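## Task

On the patch panel beneath the switch whose ports have red covers, remove the lead plugged into port 16 (ports counted 1 to 24 starting from the left). Hang its cord in the nearest cable-manager ring on the left side of that port; the plug itself may dangle. Do not pull any other plug out, since even easing one outward can mean failure. At the end, all remaining plugs must be latched in their ports with latch levers up, every lead must sit in each manager ring along its route, and no lead may be sharply kinked or wrapped around another.

## Robot and tools

Robot: two six-joint arms, left_arm and right_arm, each with a parallel two-finger gripper. Joint order on each arm: waist, shoulder, elbow, wrist pitch, wrist yaw, wrist roll. Stated ranges in rad: waist -2.880 to 2.880, shoulder 0.000 to 3.142, elbow 0.000 to 3.019, wrist pitch -1.693 to 1.571, wrist yaw -1.571 to 1.571, wrist roll -2.094 to 2.094. The true end of a joint may differ from these by up to 0.084 rad.

Scene frame: origin on the floor at the centre of the robot's foot. +x points forward, +z up, +y toward the robot's own left, so left_arm sits on the +y side. Image left and right do not follow arm names. Base roots: left_arm at (+0.027, +0.262, +1.331) m, right_arm at (+0.027, -0.262, +1.331) m. Reported end_effector_position (metres) and end_effector_quat_wxyz are in this frame. The position is the point between the finger pads, about 1 cm short of the fingertips. Fingers point along the gripper's +z and open along its y. Expect errors of a few centimetres, more at long reach. The furniture may not be square to the robot.

A row is always 14 numbers, each in [-1, 1], covering both arms even if only one moves. The first 7 are for left_arm: six joint values, then the opening. The last 7 are the same for right_arm.

Joint values are offsets, not poses. They are scaled so that 1.0 equals 1.264 rad for waist, 1.32 for shoulder, 1.276 for elbow, 1.83 for wrist pitch, 6.358 for wrist yaw and 7.625 for wrist roll. They count from the Joint targets at the start of the action or move, not from the previous row, so sending the same offset again moves the joint further.

The opening is absolute: +1 fully open, -1 closed. Sending 0 is a real command (half open). To keep a gripper unchanged, resend its current value, which is shown under Tool commands.

execute_actions(actions, cameras): actions is a list of actions. Each action is a table of up to 15 rows, one per 1/30 s step; if it has fewer rows, the last row is held for the rest of the 15 steps. An action is rejected for both arms if it would push a joint more than 0.084 rad beyond its stated end. If the first action fails that check, or any action is malformed, the whole call is rejected. An empty list just reports the state and images.

move(target, speed, blend, opening_speed, blocking, cameras): drives all joints together along a path to a target. target is one 14-number row or a list of up to 15 rows. Every row's offsets count from the same starting Joint targets. speed is the top speed in rad/s of the joint with the farthest to go, 0.01 to 2, default 0.5; give one value or one per target. blend (rad) rounds the corners at intermediate targets. opening_speed is how fast the opening changes per second on the -1 to +1 scale, at least 0.2; use slow values when closing on something delicate. With blocking=false the call returns after about 0.5 s while the move continues.

Paths take at least 0.5 s, stop short if longer than 10 s, and do not avoid obstacles or the other arm. The result adds a move: line: done, off_target (at rest but more than 0.035 rad from the target), moving, held or fault. It may also show limits=held and, for each arm that is off target, its worst joint and the size of the gap. done does not mean nothing was touched.

wait(seconds 0 to 10) lets time pass with commands held. stop brakes a running move. zoom_image(camera, region [x0,y0,x1,y1] in pixels, at most 504x504) gives a closer view of a latest image. Cameras: cam_head_left, cam_head_right, cam_left_wrist, cam_right_wrist, each 672x504. read_manual gives licence texts only. finished_scene(scene 1 or 2) ends the scene for good.

Results: Joint positions (rad, with the finger gap in m last; 0.094 means fully open), Joint velocities (reads "within noise" when still), Joint targets (where the next offsets count from), Tool commands, and grip_measured (on the opening scale, up to 1.6 mm too wide when empty). Joint torques are in N m, positive toward larger angles; joints 3 and 4 wrap at ±28. Other lines: "joint sent to its limit", "joint command not followed" (the clearance check altered targets), MOTOR HOT (85 °C; at 100 °C the arm drops for 30 to 60 s).

Motion limits: each step, a target can lead the measured angle by at most 0.264, 0.32, 0.276, 0.33, 0.701 or 1.97 rad (joints in order). Targets that would move the gripper more than 110 mm are scaled back. To stop pressing on something, command targets back past the measured positions.

Avoid: pulling or loosening any other plug; snagging neighbouring leads; dropping or knocking objects off the work area; fast contacts and deep pushes; any collision between the two arms; long holds with an arm stretched out, which heat the motors. Finish with the grip released and the cord resting in the ring.

Each tool is called after "Emit:" by a JSON object that holds its "op" and its "data".

## Session

Emit:
{"op": "execute_actions", "data": {"actions": []}}

Scene clock: 0.00 s.
left_arm: end_effector_position=(+0.5611, -0.2355, +1.2432) grip_measured=+1.000 end_effector_quat_wxyz=(+0.358, +0.082, +0.917, -0.156) | right_arm: end_effector_position=(+0.5097, -0.4889, +1.1045) grip_measured=+1.000 end_effector_quat_wxyz=(+0.045, +0.581, +0.784, -0.213)
Joint positions: left_arm=[0.131 2.23 1.363 0.141 -0.356 -0.396 0.094] | right_arm=[-1.247 2.182 1.283 -0.544 0.498 0.982 0.094]
Joint velocities: within noise
Joint torques (N m): no reading
Motor temperatures (°C): left_arm=[31 28 27 30 28 28 28] | right_arm=[28 31 26 25 27 26 30]
Heat: left arm: hottest waist 31 °C; right arm: hottest shoulder 31 °C.
Joint targets: left_arm=[0.133 2.238 1.378 0.144 -0.356 -0.396] | right_arm=[-1.247 2.171 1.298 -0.544 0.498 0.982]
Tool commands: left_gripper/opening=+1.0 right_gripper/opening=+1.0

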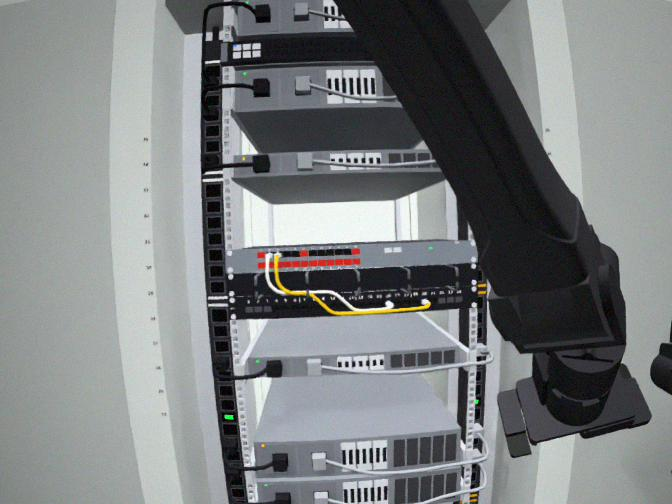

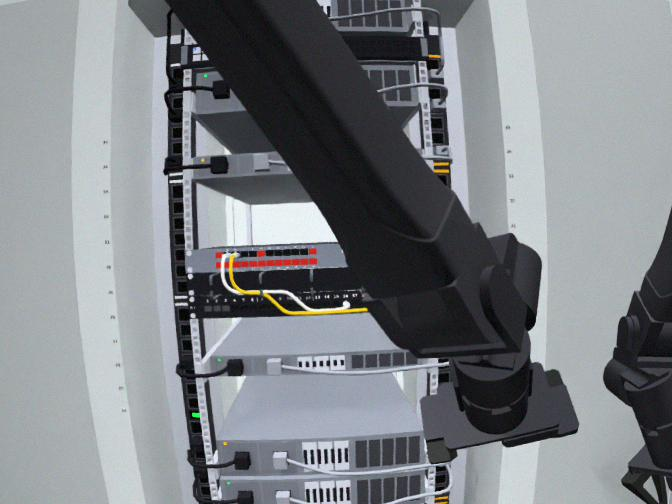

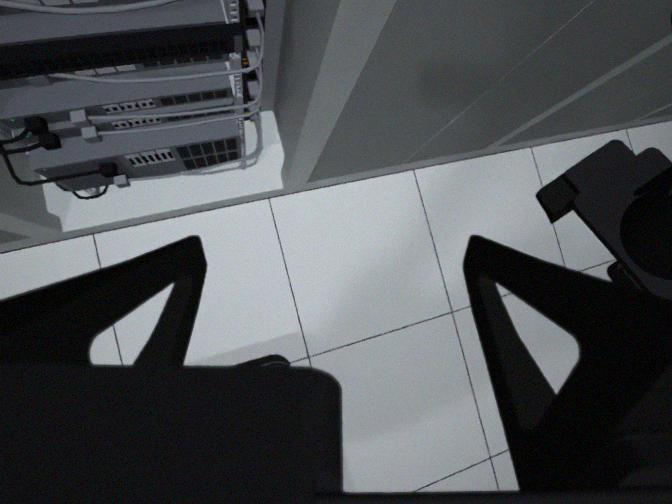

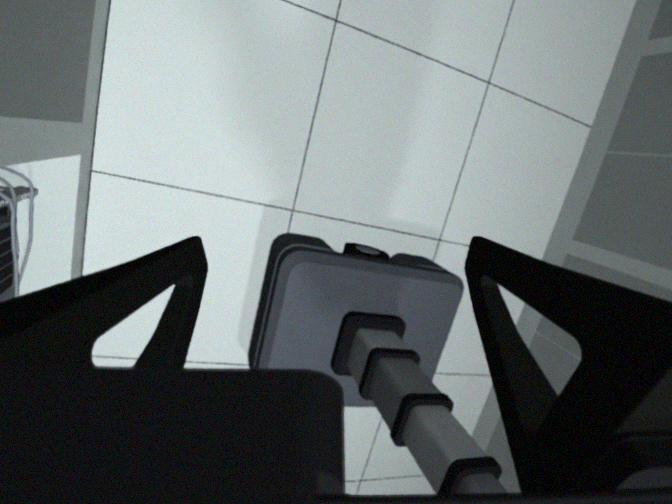

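Emit:
{"op": "zoom_image", "data": {"camera": "cam_head_left", "region": [220, 230, 500, 340]}}

Emit:
{"op": "zoom_image", "data": {"camera": "cam_head_right", "region": [170, 230, 400, 330]}}

Scaled by 1.800 from the camera's 672x504 image, which has a finer 960x720 frame.

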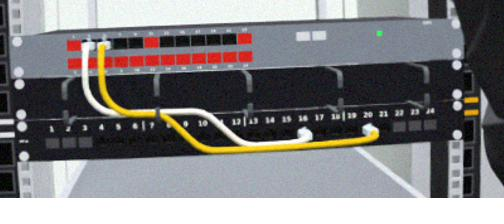

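Scaled by 2.191 from the camera's 672x504 image, which has a finer 960x720 frame.

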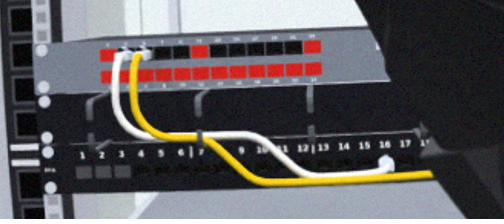

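Emit:
{"op": "move", "data": {"target": [0.1725,0.047,-0.1395,0.577,-0.0344,0.0519,1,0,0,0,0,0,0,1], "speed": 0.6}}

Scene clock: 7.20 s.
left_arm: end_effector_position=(+0.6794, -0.0640, +1.3319) grip_measured=+1.000 end_effector_quat_wxyz=(+0.682, -0.060, +0.726, -0.072) | right_arm: end_effector_position=(+0.5097, -0.4889, +1.1045) grip_measured=+1.000 end_effector_quat_wxyz=(+0.045, +0.581, +0.784, -0.213)
Joint positions: left_arm=[0.344 2.273 1.207 1.178 -0.571 -0.007 0.094] | right_arm=[-1.247 2.182 1.283 -0.544 0.498 0.982 0.094]
Joint velocities: within noise
Joint torques (N m): left_arm=[-3.14 -13.68 3.62 2.8 0.1 0] | right_arm=[2.2 -18.26 5.67 -0.01 0.34 0.06]
Motor temperatures (°C): left_arm=[31 28 28 30 28 28 28] | right_arm=[28 32 27 25 27 26 30]
Heat: left arm: hottest waist 31 °C; right arm: hottest shoulder 32 °C.
Joint targets: left_arm=[0.351 2.300 1.200 1.200 -0.575 0.000] | right_arm=[-1.247 2.171 1.298 -0.544 0.498 0.982]
move: done

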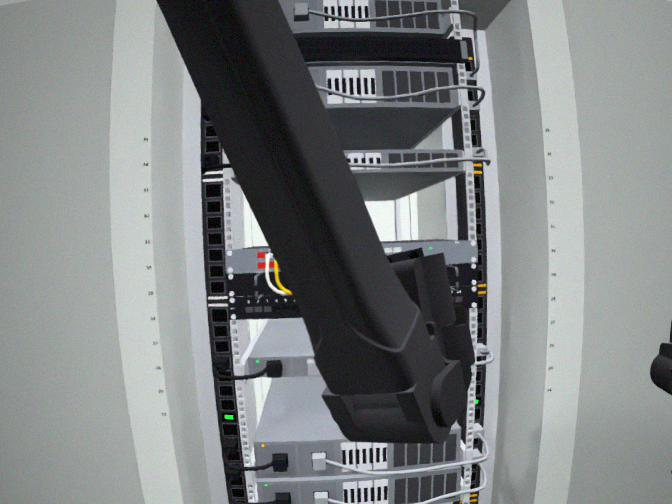

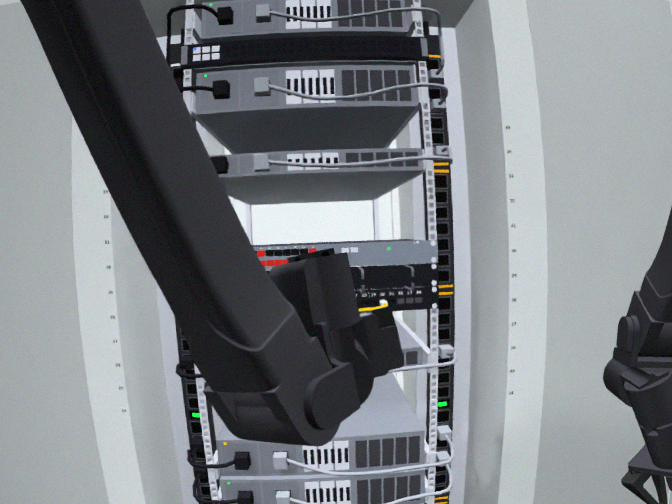

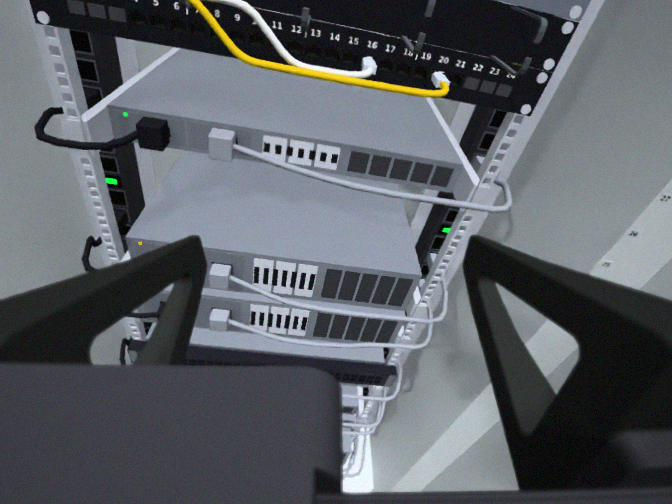

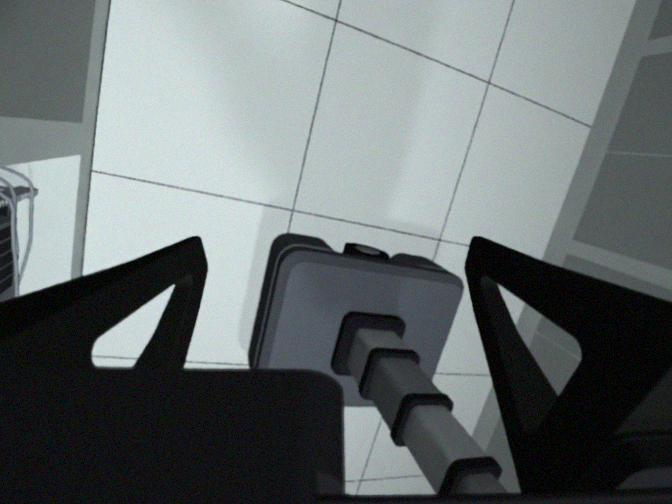

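Emit:
{"op": "move", "data": {"target": [0,0,0,0.164,0,0.025,1,0,0,0,0,0,0,1], "cameras": ["cam_left_wrist"]}}

Emit:
{"op": "zoom_image", "data": {"camera": "cam_left_wrist", "region": [0, 0, 504, 300]}}

Scene clock: 9.80 s.
left_arm: end_effector_position=(+0.6753, -0.0472, +1.3943) grip_measured=+1.000 end_effector_quat_wxyz=(+0.767, -0.066, +0.636, -0.046) | right_arm: end_effector_position=(+0.5097, -0.4889, +1.1045) grip_measured=+1.000 end_effector_quat_wxyz=(+0.045, +0.581, +0.784, -0.213)
Joint positions: left_arm=[0.344 2.274 1.207 1.479 -0.571 0.183 0.094] | right_arm=[-1.247 2.182 1.283 -0.544 0.498 0.982 0.094]
Joint velocities: within noise
Joint torques (N m): left_arm=[-3.55 -13.33 3.44 2.51 0.2 0.01] | right_arm=[2.08 -18.26 5.67 -0.08 0.35 0.02]
Motor temperatures (°C): left_arm=[31 28 28 30 28 28 28] | right_arm=[28 33 27 25 27 26 30]
Heat: left arm: hottest waist 31 °C; right arm: hottest shoulder 33 °C.
Joint targets: left_arm=[0.351 2.300 1.200 1.500 -0.575 0.191] | right_arm=[-1.247 2.171 1.298 -0.544 0.498 0.982]
move: done
Images, in order (width x height): cam_left_wrist 672x504.

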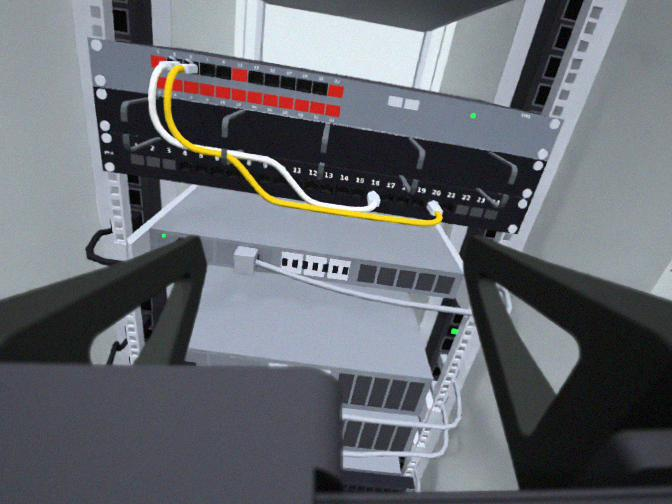

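Scaled by 1.000.

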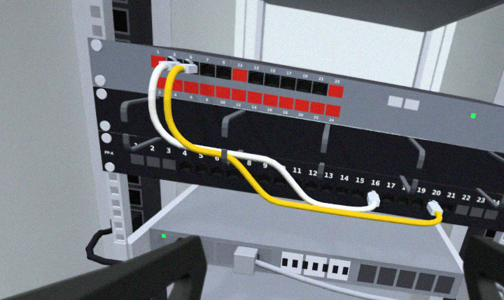

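Emit:
{"op": "zoom_image", "data": {"camera": "cam_left_wrist", "region": [90, 30, 340, 230]}}

Emit:
{"op": "zoom_image", "data": {"camera": "cam_left_wrist", "region": [280, 90, 540, 250]}}

Scaled by 2.016 from the camera's 672x504 image, which has a finer 960x720 frame.

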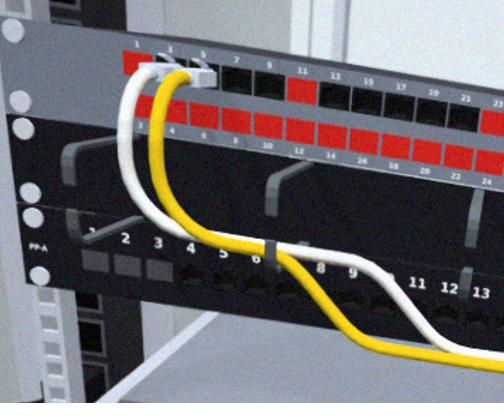

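Scaled by 1.938 from the camera's 672x504 image, which has a finer 960x720 frame.

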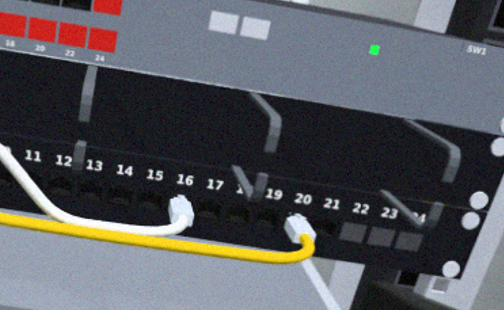

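Emit:
{"op": "move", "data": {"target": [0.3016,-0.2529,-0.2168,-0.1621,0.0591,-0.2115,1,0,0,0,0,0,0,1], "speed": 0.7}}

Scene clock: 16.50 s.
left_arm: end_effector_position=(+0.7011, +0.1653, +1.4005) grip_measured=+1.000 end_effector_quat_wxyz=(+0.504, -0.495, +0.499, -0.502) | right_arm: end_effector_position=(+0.5097, -0.4889, +1.1045) grip_measured=+1.000 end_effector_quat_wxyz=(+0.045, +0.581, +0.784, -0.213)
Joint positions: left_arm=[0.725 1.976 0.931 1.217 -0.202 -1.414 0.094] | right_arm=[-1.247 2.182 1.283 -0.544 0.498 0.982 0.094]
Joint velocities: within noise
Joint torques (N m): left_arm=[-2.14 -13.86 3.32 1.4 0.35 -0.12] | right_arm=[2.26 -18.37 5.68 0.01 0.37 0.01]
Motor temperatures (°C): left_arm=[31 30 28 30 29 28 28] | right_arm=[28 34 27 25 27 26 30]
Heat: left arm: hottest waist 31 °C; right arm: hottest shoulder 34 °C.
Joint targets: left_arm=[0.732 1.966 0.924 1.203 -0.199 -1.422] | right_arm=[-1.247 2.171 1.298 -0.544 0.498 0.982]
move: done

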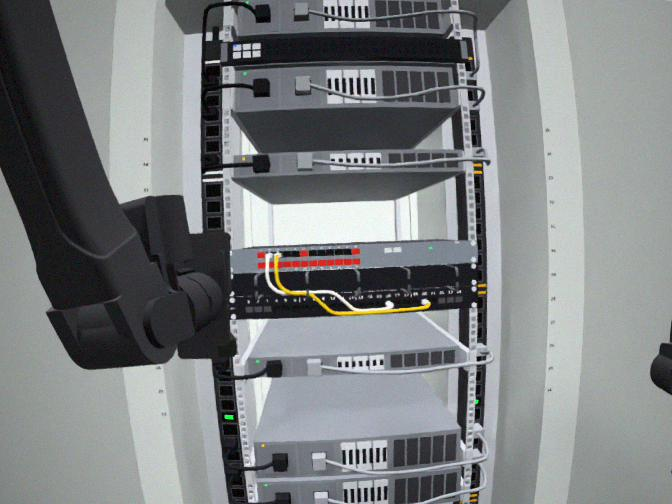

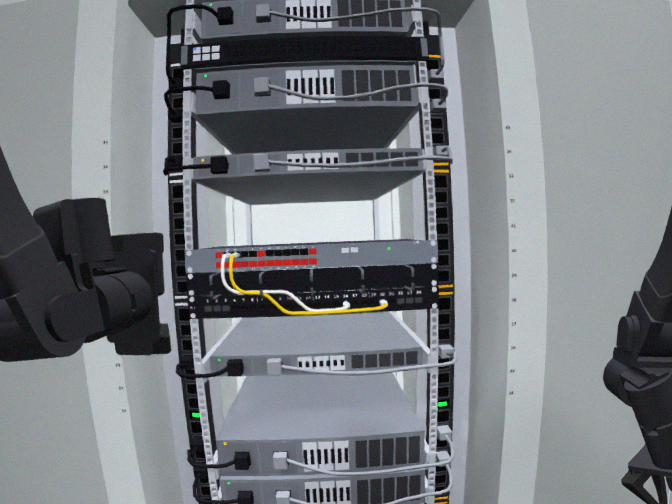

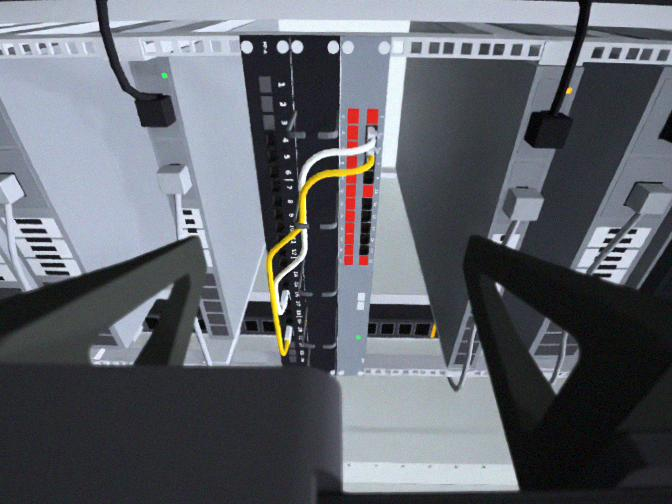

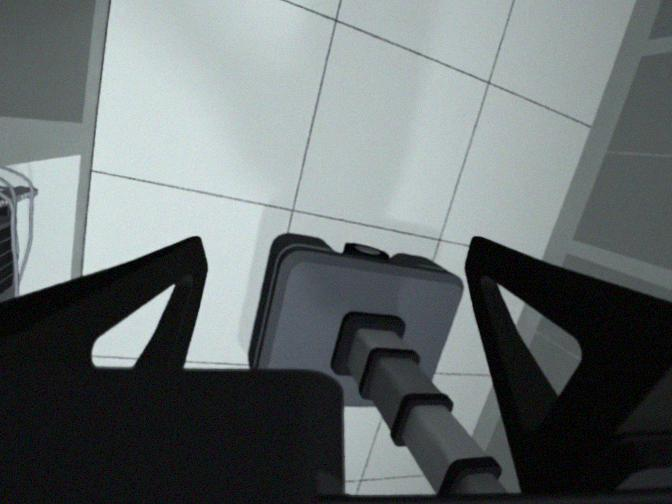

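Emit:
{"op": "zoom_image", "data": {"camera": "cam_left_wrist", "region": [230, 180, 390, 380]}}

Emit:
{"op": "zoom_image", "data": {"camera": "cam_head_left", "region": [240, 240, 470, 330]}}

Emit:
{"op": "zoom_image", "data": {"camera": "cam_head_right", "region": [200, 240, 430, 330]}}

Scaled by 2.520 from the camera's 672x504 image, which has a finer 960x720 frame.

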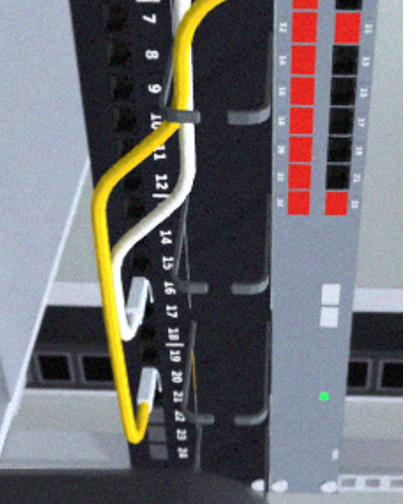

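Scaled by 2.191 from the camera's 672x504 image, which has a finer 960x720 frame.

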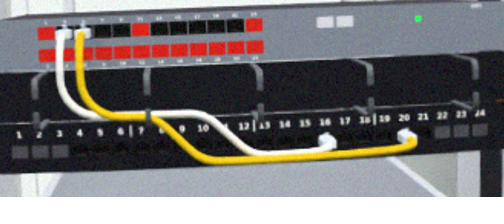

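Scaled by 2.191 from the camera's 672x504 image, which has a finer 960x720 frame.

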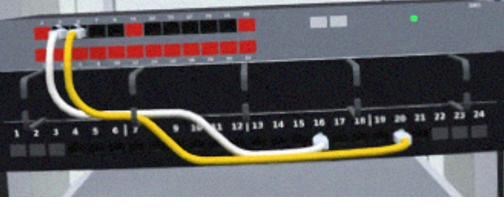

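Emit:
{"op": "move", "data": {"target": [0,0,0,0,0,0,1,0.4461,0.1356,0.1998,0.8215,-0.0394,0.0567,1], "speed": 0.7}}

Scene clock: 29.50 s.
left_arm: end_effector_position=(+0.7011, +0.1653, +1.4005) grip_measured=+1.000 end_effector_quat_wxyz=(+0.503, -0.496, +0.499, -0.502) | right_arm: end_effector_position=(+0.8477, -0.0983, +1.3184) grip_measured=+1.000 end_effector_quat_wxyz=(+0.493, +0.506, +0.522, +0.479)
Joint positions: left_arm=[0.725 1.976 0.931 1.217 -0.202 -1.416 0.094] | right_arm=[-0.687 2.34 1.507 0.939 0.25 1.4 0.094]
Joint velocities: within noise
Joint torques (N m): left_arm=[-1.73 -13.68 3.28 1.33 0.4 -0.07] | right_arm=[4.78 -20.07 11 2.54 -0.13 0.04]
Motor temperatures (°C): left_arm=[31 31 28 30 29 28 28] | right_arm=[28 35 28 25 27 26 30]
Heat: left arm: hottest waist 31 °C; right arm: hottest shoulder 35 °C.
Joint targets: left_arm=[0.732 1.966 0.924 1.203 -0.199 -1.422] | right_arm=[-0.683 2.351 1.552 0.959 0.248 1.414]
move: off_target (right_arm); right_arm: the elbow is farthest, 0.046 rad from its target

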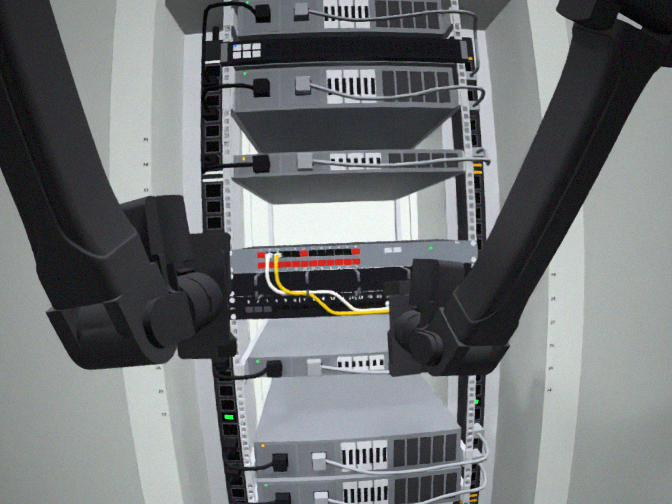

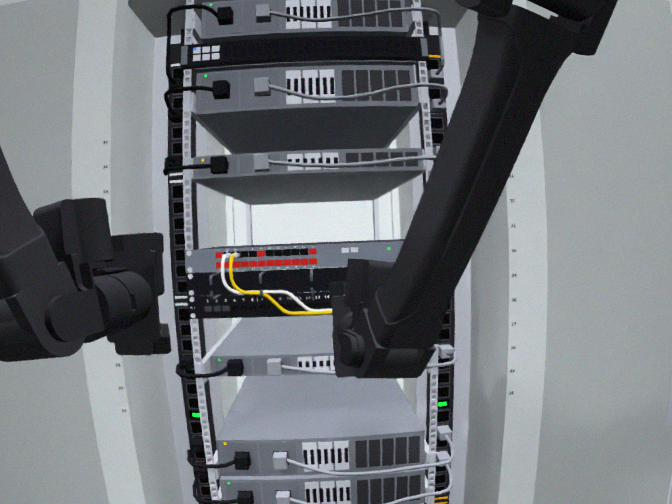

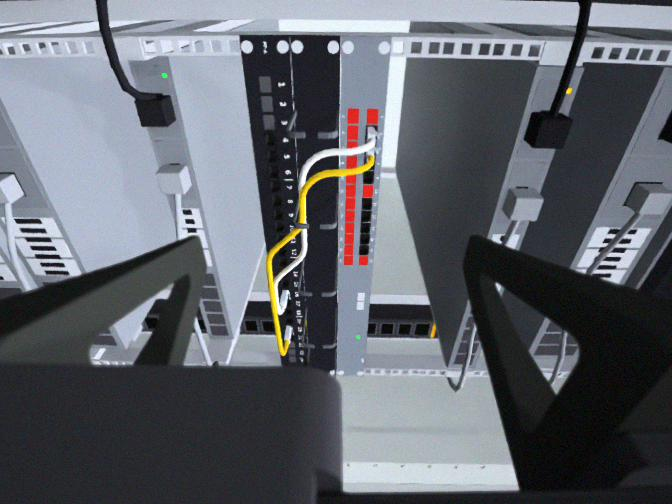

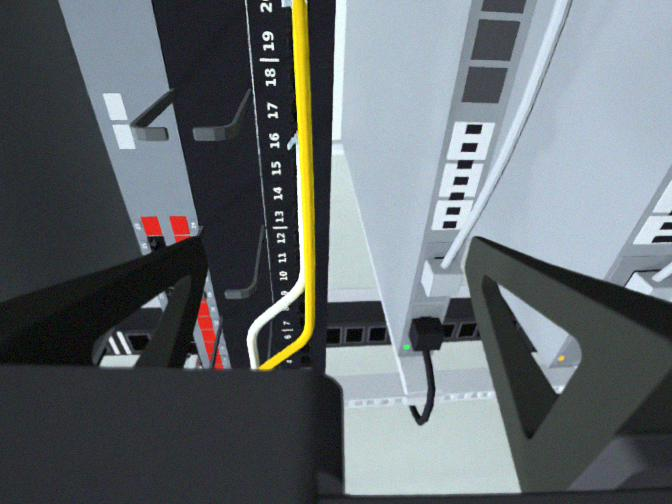

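Emit:
{"op": "zoom_image", "data": {"camera": "cam_right_wrist", "region": [220, 0, 380, 200]}}

Emit:
{"op": "zoom_image", "data": {"camera": "cam_left_wrist", "region": [250, 250, 330, 370]}}

Scaled by 2.520 from the camera's 672x504 image, which has a finer 960x720 frame.

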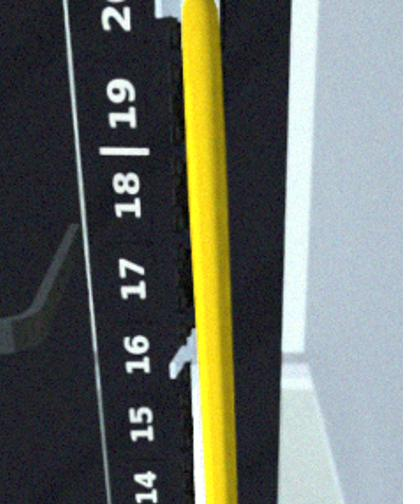

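Scaled by 4.200 from the camera's 672x504 image, which has a finer 960x720 frame.

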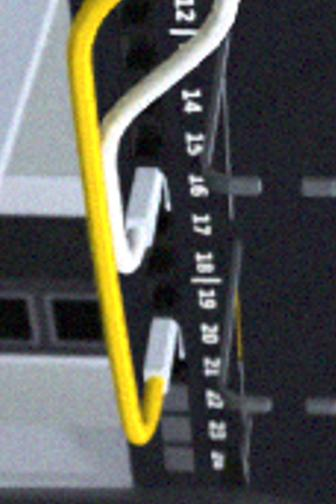

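Emit:
{"op": "move", "data": {"target": [0,0,0,0,0,0,1,-0.2207,0.022,0.1513,-0.1153,-0.1525,0.001,-0.3], "speed": 0.6}}

Emit:
{"op": "zoom_image", "data": {"camera": "cam_right_wrist", "region": [200, 60, 480, 340]}}

Emit:
{"op": "zoom_image", "data": {"camera": "cam_left_wrist", "region": [230, 230, 390, 390]}}

Scene clock: 39.40 s.
left_arm: end_effector_position=(+0.7011, +0.1653, +1.4005) grip_measured=+1.000 end_effector_quat_wxyz=(+0.503, -0.496, +0.499, -0.502) | right_arm: end_effector_position=(+0.8793, -0.1652, +1.3323) grip_measured=-0.298 end_effector_quat_wxyz=(+0.308, +0.287, +0.641, +0.642)
Joint positions: left_arm=[0.725 1.976 0.931 1.217 -0.202 -1.416 0.094] | right_arm=[-0.953 2.368 1.694 0.754 -0.719 1.408 0.033]
Joint velocities: within noise
Joint torques (N m): left_arm=[-1.85 -13.68 3.43 1.42 0.38 -0.1] | right_arm=[3.19 -21.48 12.34 1.48 -0.18 0.04]
Motor temperatures (°C): left_arm=[31 31 28 30 29 28 28] | right_arm=[28 35 29 26 27 26 30]
Heat: left arm: hottest waist 31 °C; right arm: hottest shoulder 35 °C.
Joint targets: left_arm=[0.732 1.966 0.924 1.203 -0.199 -1.422] | right_arm=[-0.961 2.379 1.745 0.749 -0.722 1.422]
move: off_target (right_arm); right_arm: the elbow is farthest, 0.051 rad from its target

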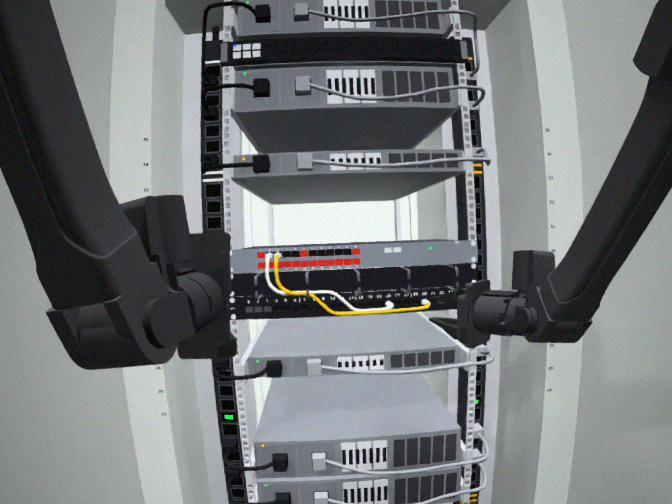

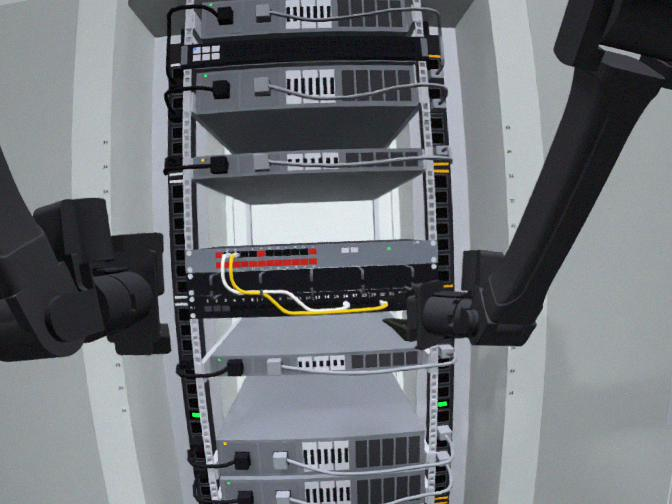

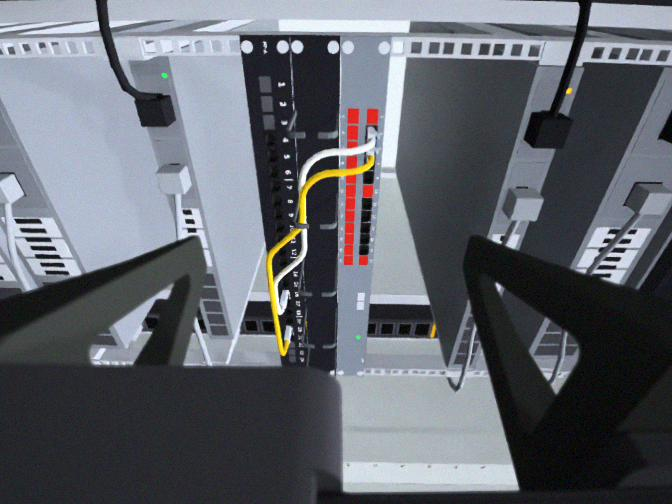

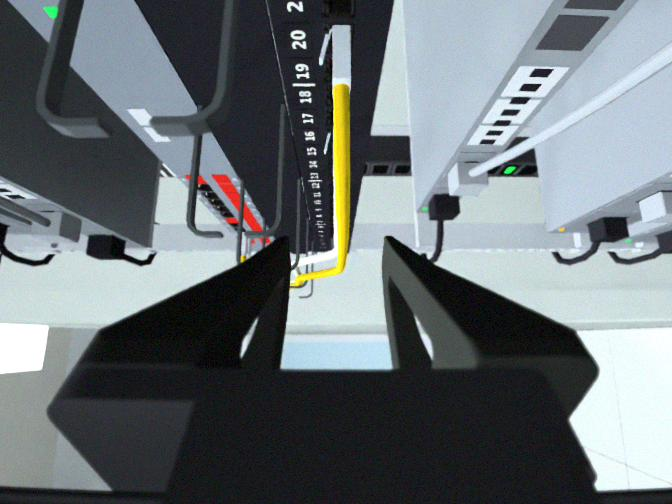

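Scaled by 1.800 from the camera's 672x504 image, which has a finer 960x720 frame.

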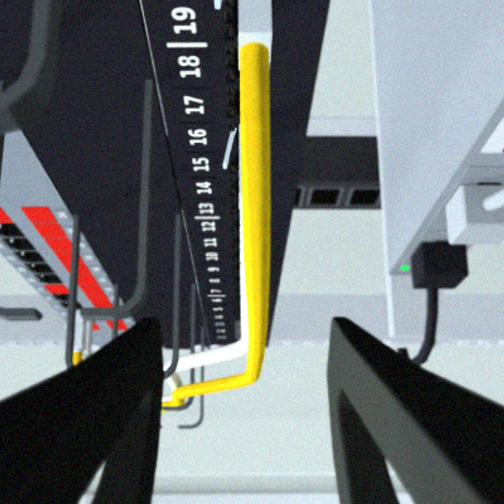

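Scaled by 3.150 from the camera's 672x504 image, which has a finer 960x720 frame.

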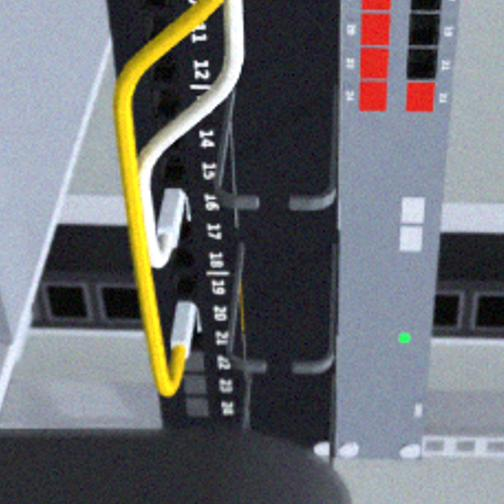

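Emit:
{"op": "move", "data": {"target": [0,0,0,0,0,0,1,0.0261,0.0773,0.1724,-0.0656,0.0054,0,-0.3], "speed": 0.25, "cameras": ["cam_left_wrist","cam_right_wrist","cam_head_left"]}}

Emit:
{"op": "zoom_image", "data": {"camera": "cam_right_wrist", "region": [200, 60, 480, 340]}}

Emit:
{"op": "zoom_image", "data": {"camera": "cam_left_wrist", "region": [230, 230, 390, 390]}}

Scene clock: 42.50 s.
left_arm: end_effector_position=(+0.7011, +0.1653, +1.4005) grip_measured=+1.000 end_effector_quat_wxyz=(+0.503, -0.496, +0.499, -0.502) | right_arm: end_effector_position=(+0.9268, -0.1670, +1.3238) grip_measured=-0.298 end_effector_quat_wxyz=(+0.312, +0.299, +0.639, +0.636)
Joint positions: left_arm=[0.725 1.976 0.931 1.217 -0.202 -1.416 0.094] | right_arm=[-0.951 2.471 1.908 0.634 -0.69 1.408 0.033]
Joint velocities: within noise
Joint torques (N m): left_arm=[-1.55 -13.63 3.25 1.51 0.36 -0.09] | right_arm=[5.77 -22.59 13.61 1.47 0.01 0.01]
Motor temperatures (°C): left_arm=[31 31 29 30 29 28 28] | right_arm=[28 35 30 26 27 26 30]
Heat: left arm: hottest waist 31 °C; right arm: hottest shoulder 35 °C.
Joint targets: left_arm=[0.732 1.966 0.924 1.203 -0.199 -1.422] | right_arm=[-0.928 2.481 1.966 0.629 -0.687 1.422]
move: off_target (right_arm); right_arm: the elbow is farthest, 0.057 rad from its target
Images, in order (width x height): cam_head_left 672x504, cam_left_wrist 672x504, cam_right_wrist 672x504.

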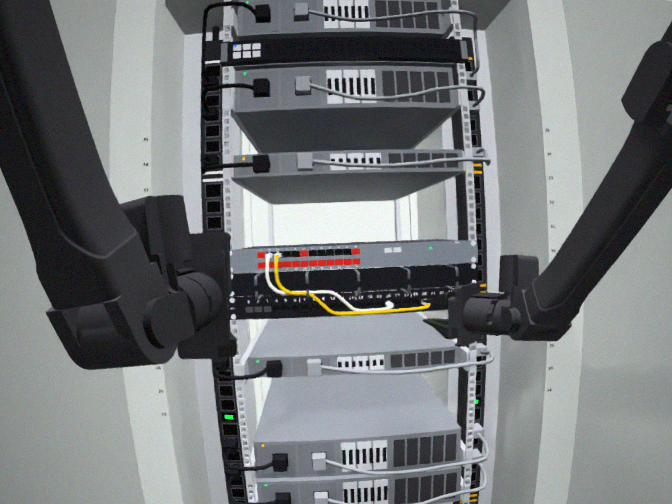

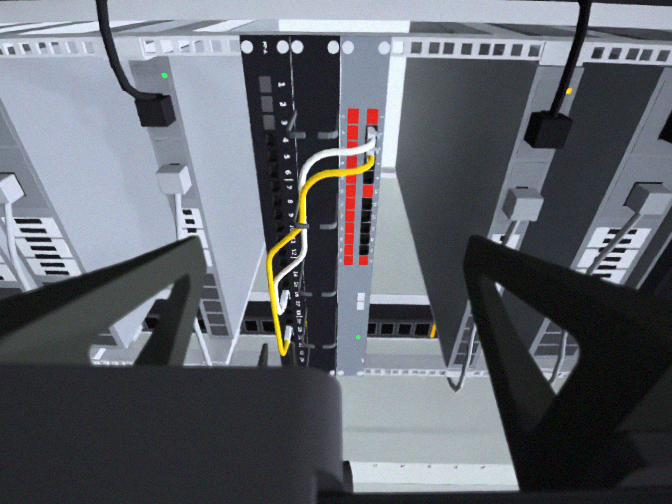

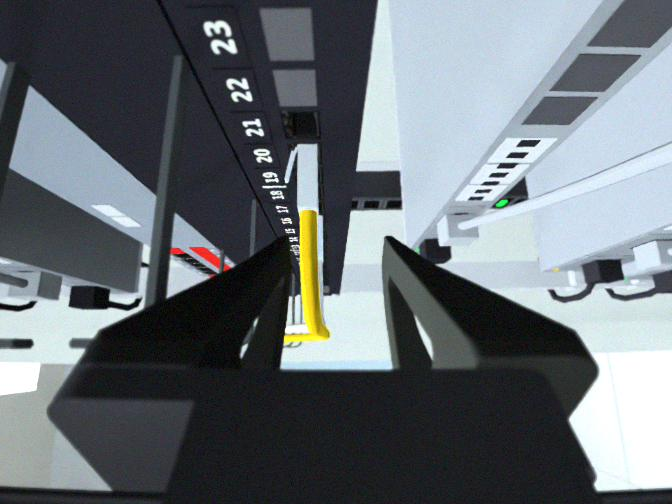

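Scaled by 1.800 from the camera's 672x504 image, which has a finer 960x720 frame.

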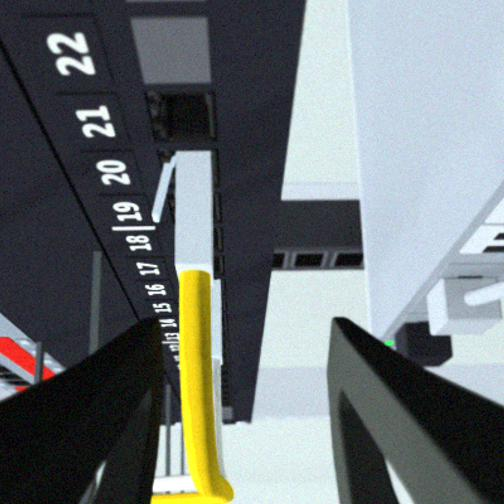

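Scaled by 3.150 from the camera's 672x504 image, which has a finer 960x720 frame.

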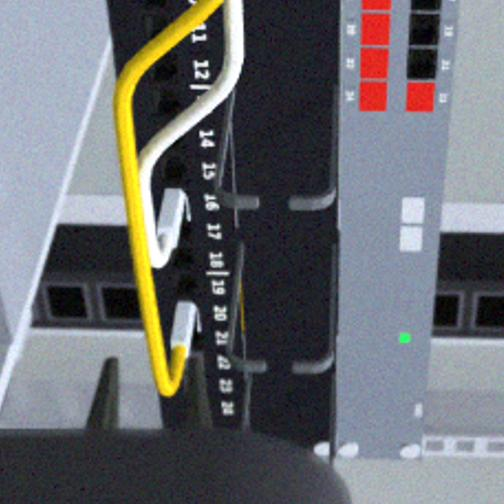

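Emit:
{"op": "move", "data": {"target": [0,0,0,0,0,0,1,0.0237,0,0.0102,0,0,0,-0.3], "speed": 0.1, "cameras": ["cam_left_wrist","cam_right_wrist"]}}

Emit:
{"op": "zoom_image", "data": {"camera": "cam_left_wrist", "region": [230, 230, 390, 390]}}

Scene clock: 46.67 s.
left_arm: end_effector_position=(+0.7011, +0.1653, +1.4005) grip_measured=+1.000 end_effector_quat_wxyz=(+0.503, -0.496, +0.499, -0.502) | right_arm: end_effector_position=(+0.9260, -0.1330, +1.3308) grip_measured=-0.298 end_effector_quat_wxyz=(+0.303, +0.285, +0.641, +0.645)
Joint positions: left_arm=[0.725 1.976 0.931 1.217 -0.202 -1.416 0.094] | right_arm=[-0.912 2.476 1.923 0.631 -0.689 1.41 0.033]
Joint velocities: within noise
Joint torques (N m): left_arm=[-1.32 -14.15 3.45 1.43 0.38 -0.06] | right_arm=[5.19 -23.3 13.53 1.59 -0.04 0]
Motor temperatures (°C): left_arm=[31 32 29 30 29 28 28] | right_arm=[28 36 31 26 27 26 29]
Heat: left arm: hottest shoulder 32 °C; right arm: hottest shoulder 36 °C.
Joint targets: left_arm=[0.732 1.966 0.924 1.203 -0.199 -1.422] | right_arm=[-0.898 2.481 1.978 0.628 -0.688 1.422]
move: off_target (right_arm); right_arm: the elbow is farthest, 0.056 rad from its target
Images, in order (width x height): cam_left_wrist 672x504, cam_right_wrist 672x504.

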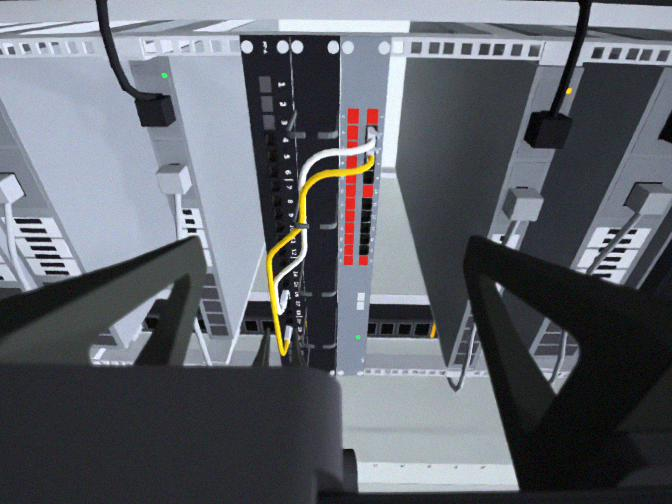

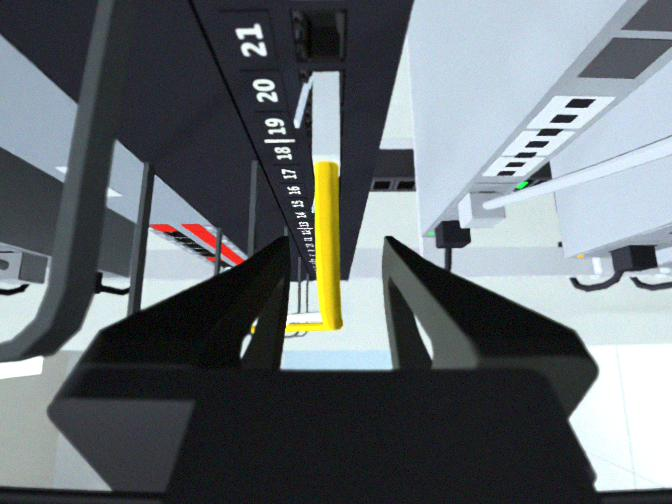

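Scaled by 3.150 from the camera's 672x504 image, which has a finer 960x720 frame.

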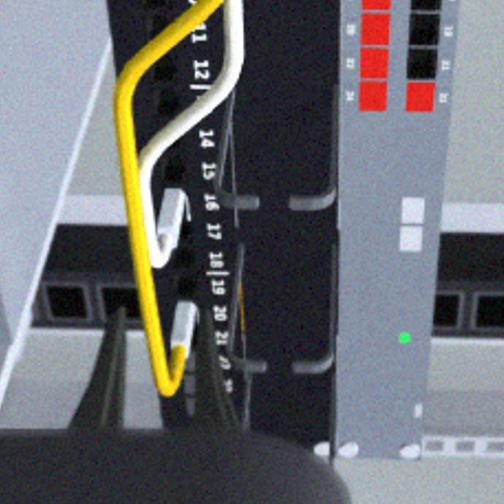

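Emit:
{"op": "move", "data": {"target": [0,0,0,0,0,0,1,0,0,0,0,0,0,-0.86], "opening_speed": 0.4, "cameras": ["cam_left_wrist","cam_right_wrist"]}}

Emit:
{"op": "zoom_image", "data": {"camera": "cam_left_wrist", "region": [230, 230, 390, 390]}}

Scene clock: 49.20 s.
left_arm: end_effector_position=(+0.7011, +0.1653, +1.4005) grip_measured=+1.000 end_effector_quat_wxyz=(+0.503, -0.496, +0.499, -0.502) | right_arm: end_effector_position=(+0.9260, -0.1330, +1.3308) grip_measured=-0.857 end_effector_quat_wxyz=(+0.303, +0.285, +0.641, +0.645)
Joint positions: left_arm=[0.725 1.976 0.931 1.217 -0.202 -1.416 0.094] | right_arm=[-0.912 2.476 1.923 0.631 -0.689 1.41 0.007]
Joint velocities: within noise
Joint torques (N m): left_arm=[-2.55 -13.63 3.32 1.47 0.42 -0.1] | right_arm=[5.54 -23.36 13.5 1.57 -0.04 0.02]
Motor temperatures (°C): left_arm=[31 32 29 30 29 28 28] | right_arm=[28 36 32 26 27 26 29]
Heat: left arm: hottest shoulder 32 °C; right arm: hottest shoulder 36 °C.
Joint targets: left_arm=[0.732 1.966 0.924 1.203 -0.199 -1.422] | right_arm=[-0.898 2.481 1.978 0.628 -0.688 1.422]
move: off_target (right_arm); right_arm: the elbow is farthest, 0.055 rad from its target
Images, in order (width x height): cam_left_wrist 672x504, cam_right_wrist 672x504.

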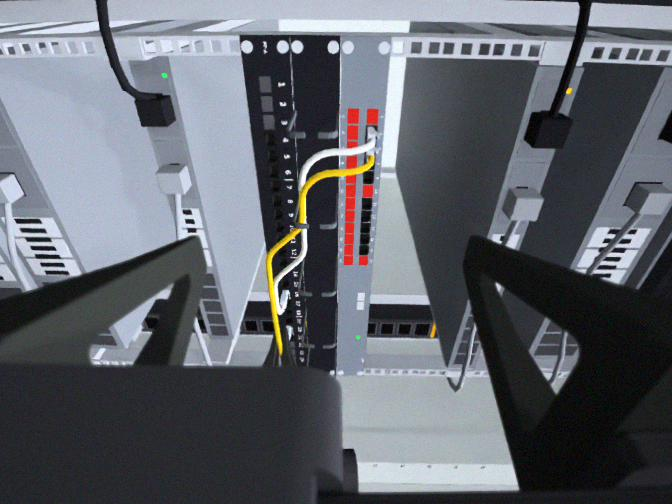

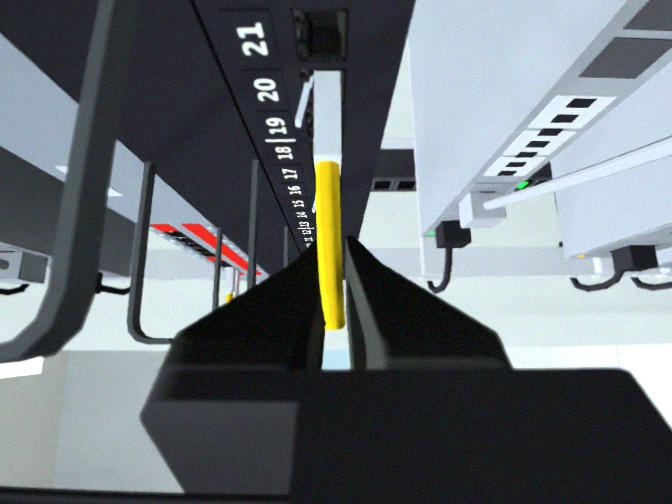

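Scaled by 3.150 from the camera's 672x504 image, which has a finer 960x720 frame.

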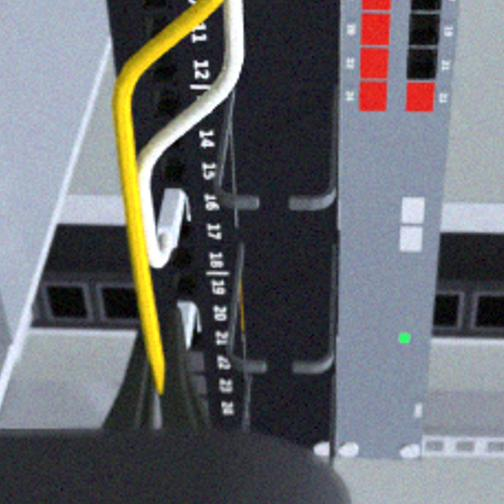

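Emit:
{"op": "move", "data": {"target": [0,0,0,0,0,0,1,-0.001,0.0206,0.0104,0.0076,0,0,-0.87], "speed": 0.1, "cameras": ["cam_left_wrist","cam_right_wrist"]}}

Emit:
{"op": "zoom_image", "data": {"camera": "cam_left_wrist", "region": [230, 230, 390, 390]}}

Emit:
{"op": "zoom_image", "data": {"camera": "cam_right_wrist", "region": [240, 60, 440, 340]}}

Scene clock: 51.50 s.
left_arm: end_effector_position=(+0.7011, +0.1653, +1.4005) grip_measured=+1.000 end_effector_quat_wxyz=(+0.503, -0.496, +0.499, -0.502) | right_arm: end_effector_position=(+0.9284, -0.1327, +1.3282) grip_measured=-0.868 end_effector_quat_wxyz=(+0.304, +0.284, +0.640, +0.646)
Joint positions: left_arm=[0.725 1.976 0.931 1.217 -0.202 -1.416 0.094] | right_arm=[-0.912 2.488 1.938 0.631 -0.689 1.41 0.006]
Joint velocities: within noise
Joint torques (N m): left_arm=[-2.14 -13.92 3.34 1.52 0.35 -0.09] | right_arm=[5.3 -22.12 13.33 2.1 -0.05 0.03]
Motor temperatures (°C): left_arm=[31 32 29 30 29 28 28] | right_arm=[28 37 32 26 27 26 29]
Heat: left arm: hottest shoulder 32 °C; right arm: hottest shoulder 37 °C.
Joint targets: left_arm=[0.732 1.966 0.924 1.203 -0.199 -1.422] | right_arm=[-0.900 2.508 1.992 0.642 -0.688 1.422]
move: off_target (right_arm); right_arm: the elbow is farthest, 0.053 rad from its target
Images, in order (width x height): cam_left_wrist 672x504, cam_right_wrist 672x504.

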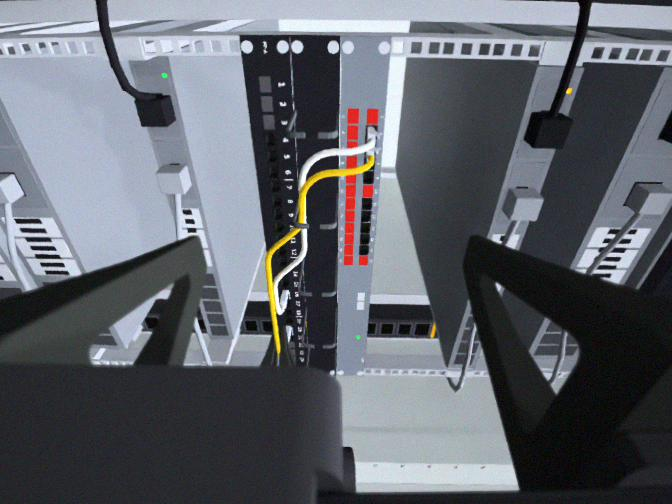

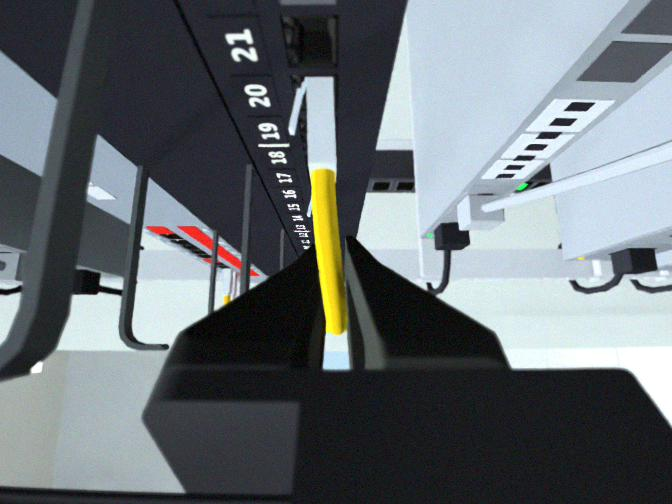

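Scaled by 3.150 from the camera's 672x504 image, which has a finer 960x720 frame.

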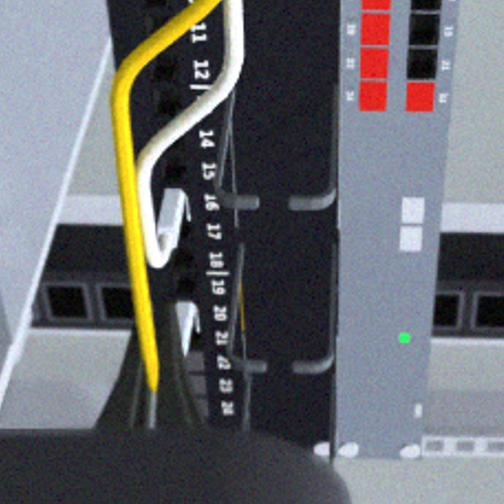

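Scaled by 1.800 from the camera's 672x504 image, which has a finer 960x720 frame.

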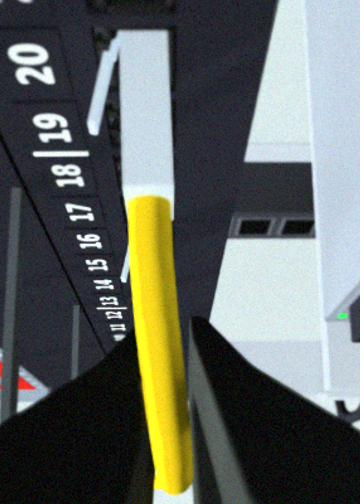

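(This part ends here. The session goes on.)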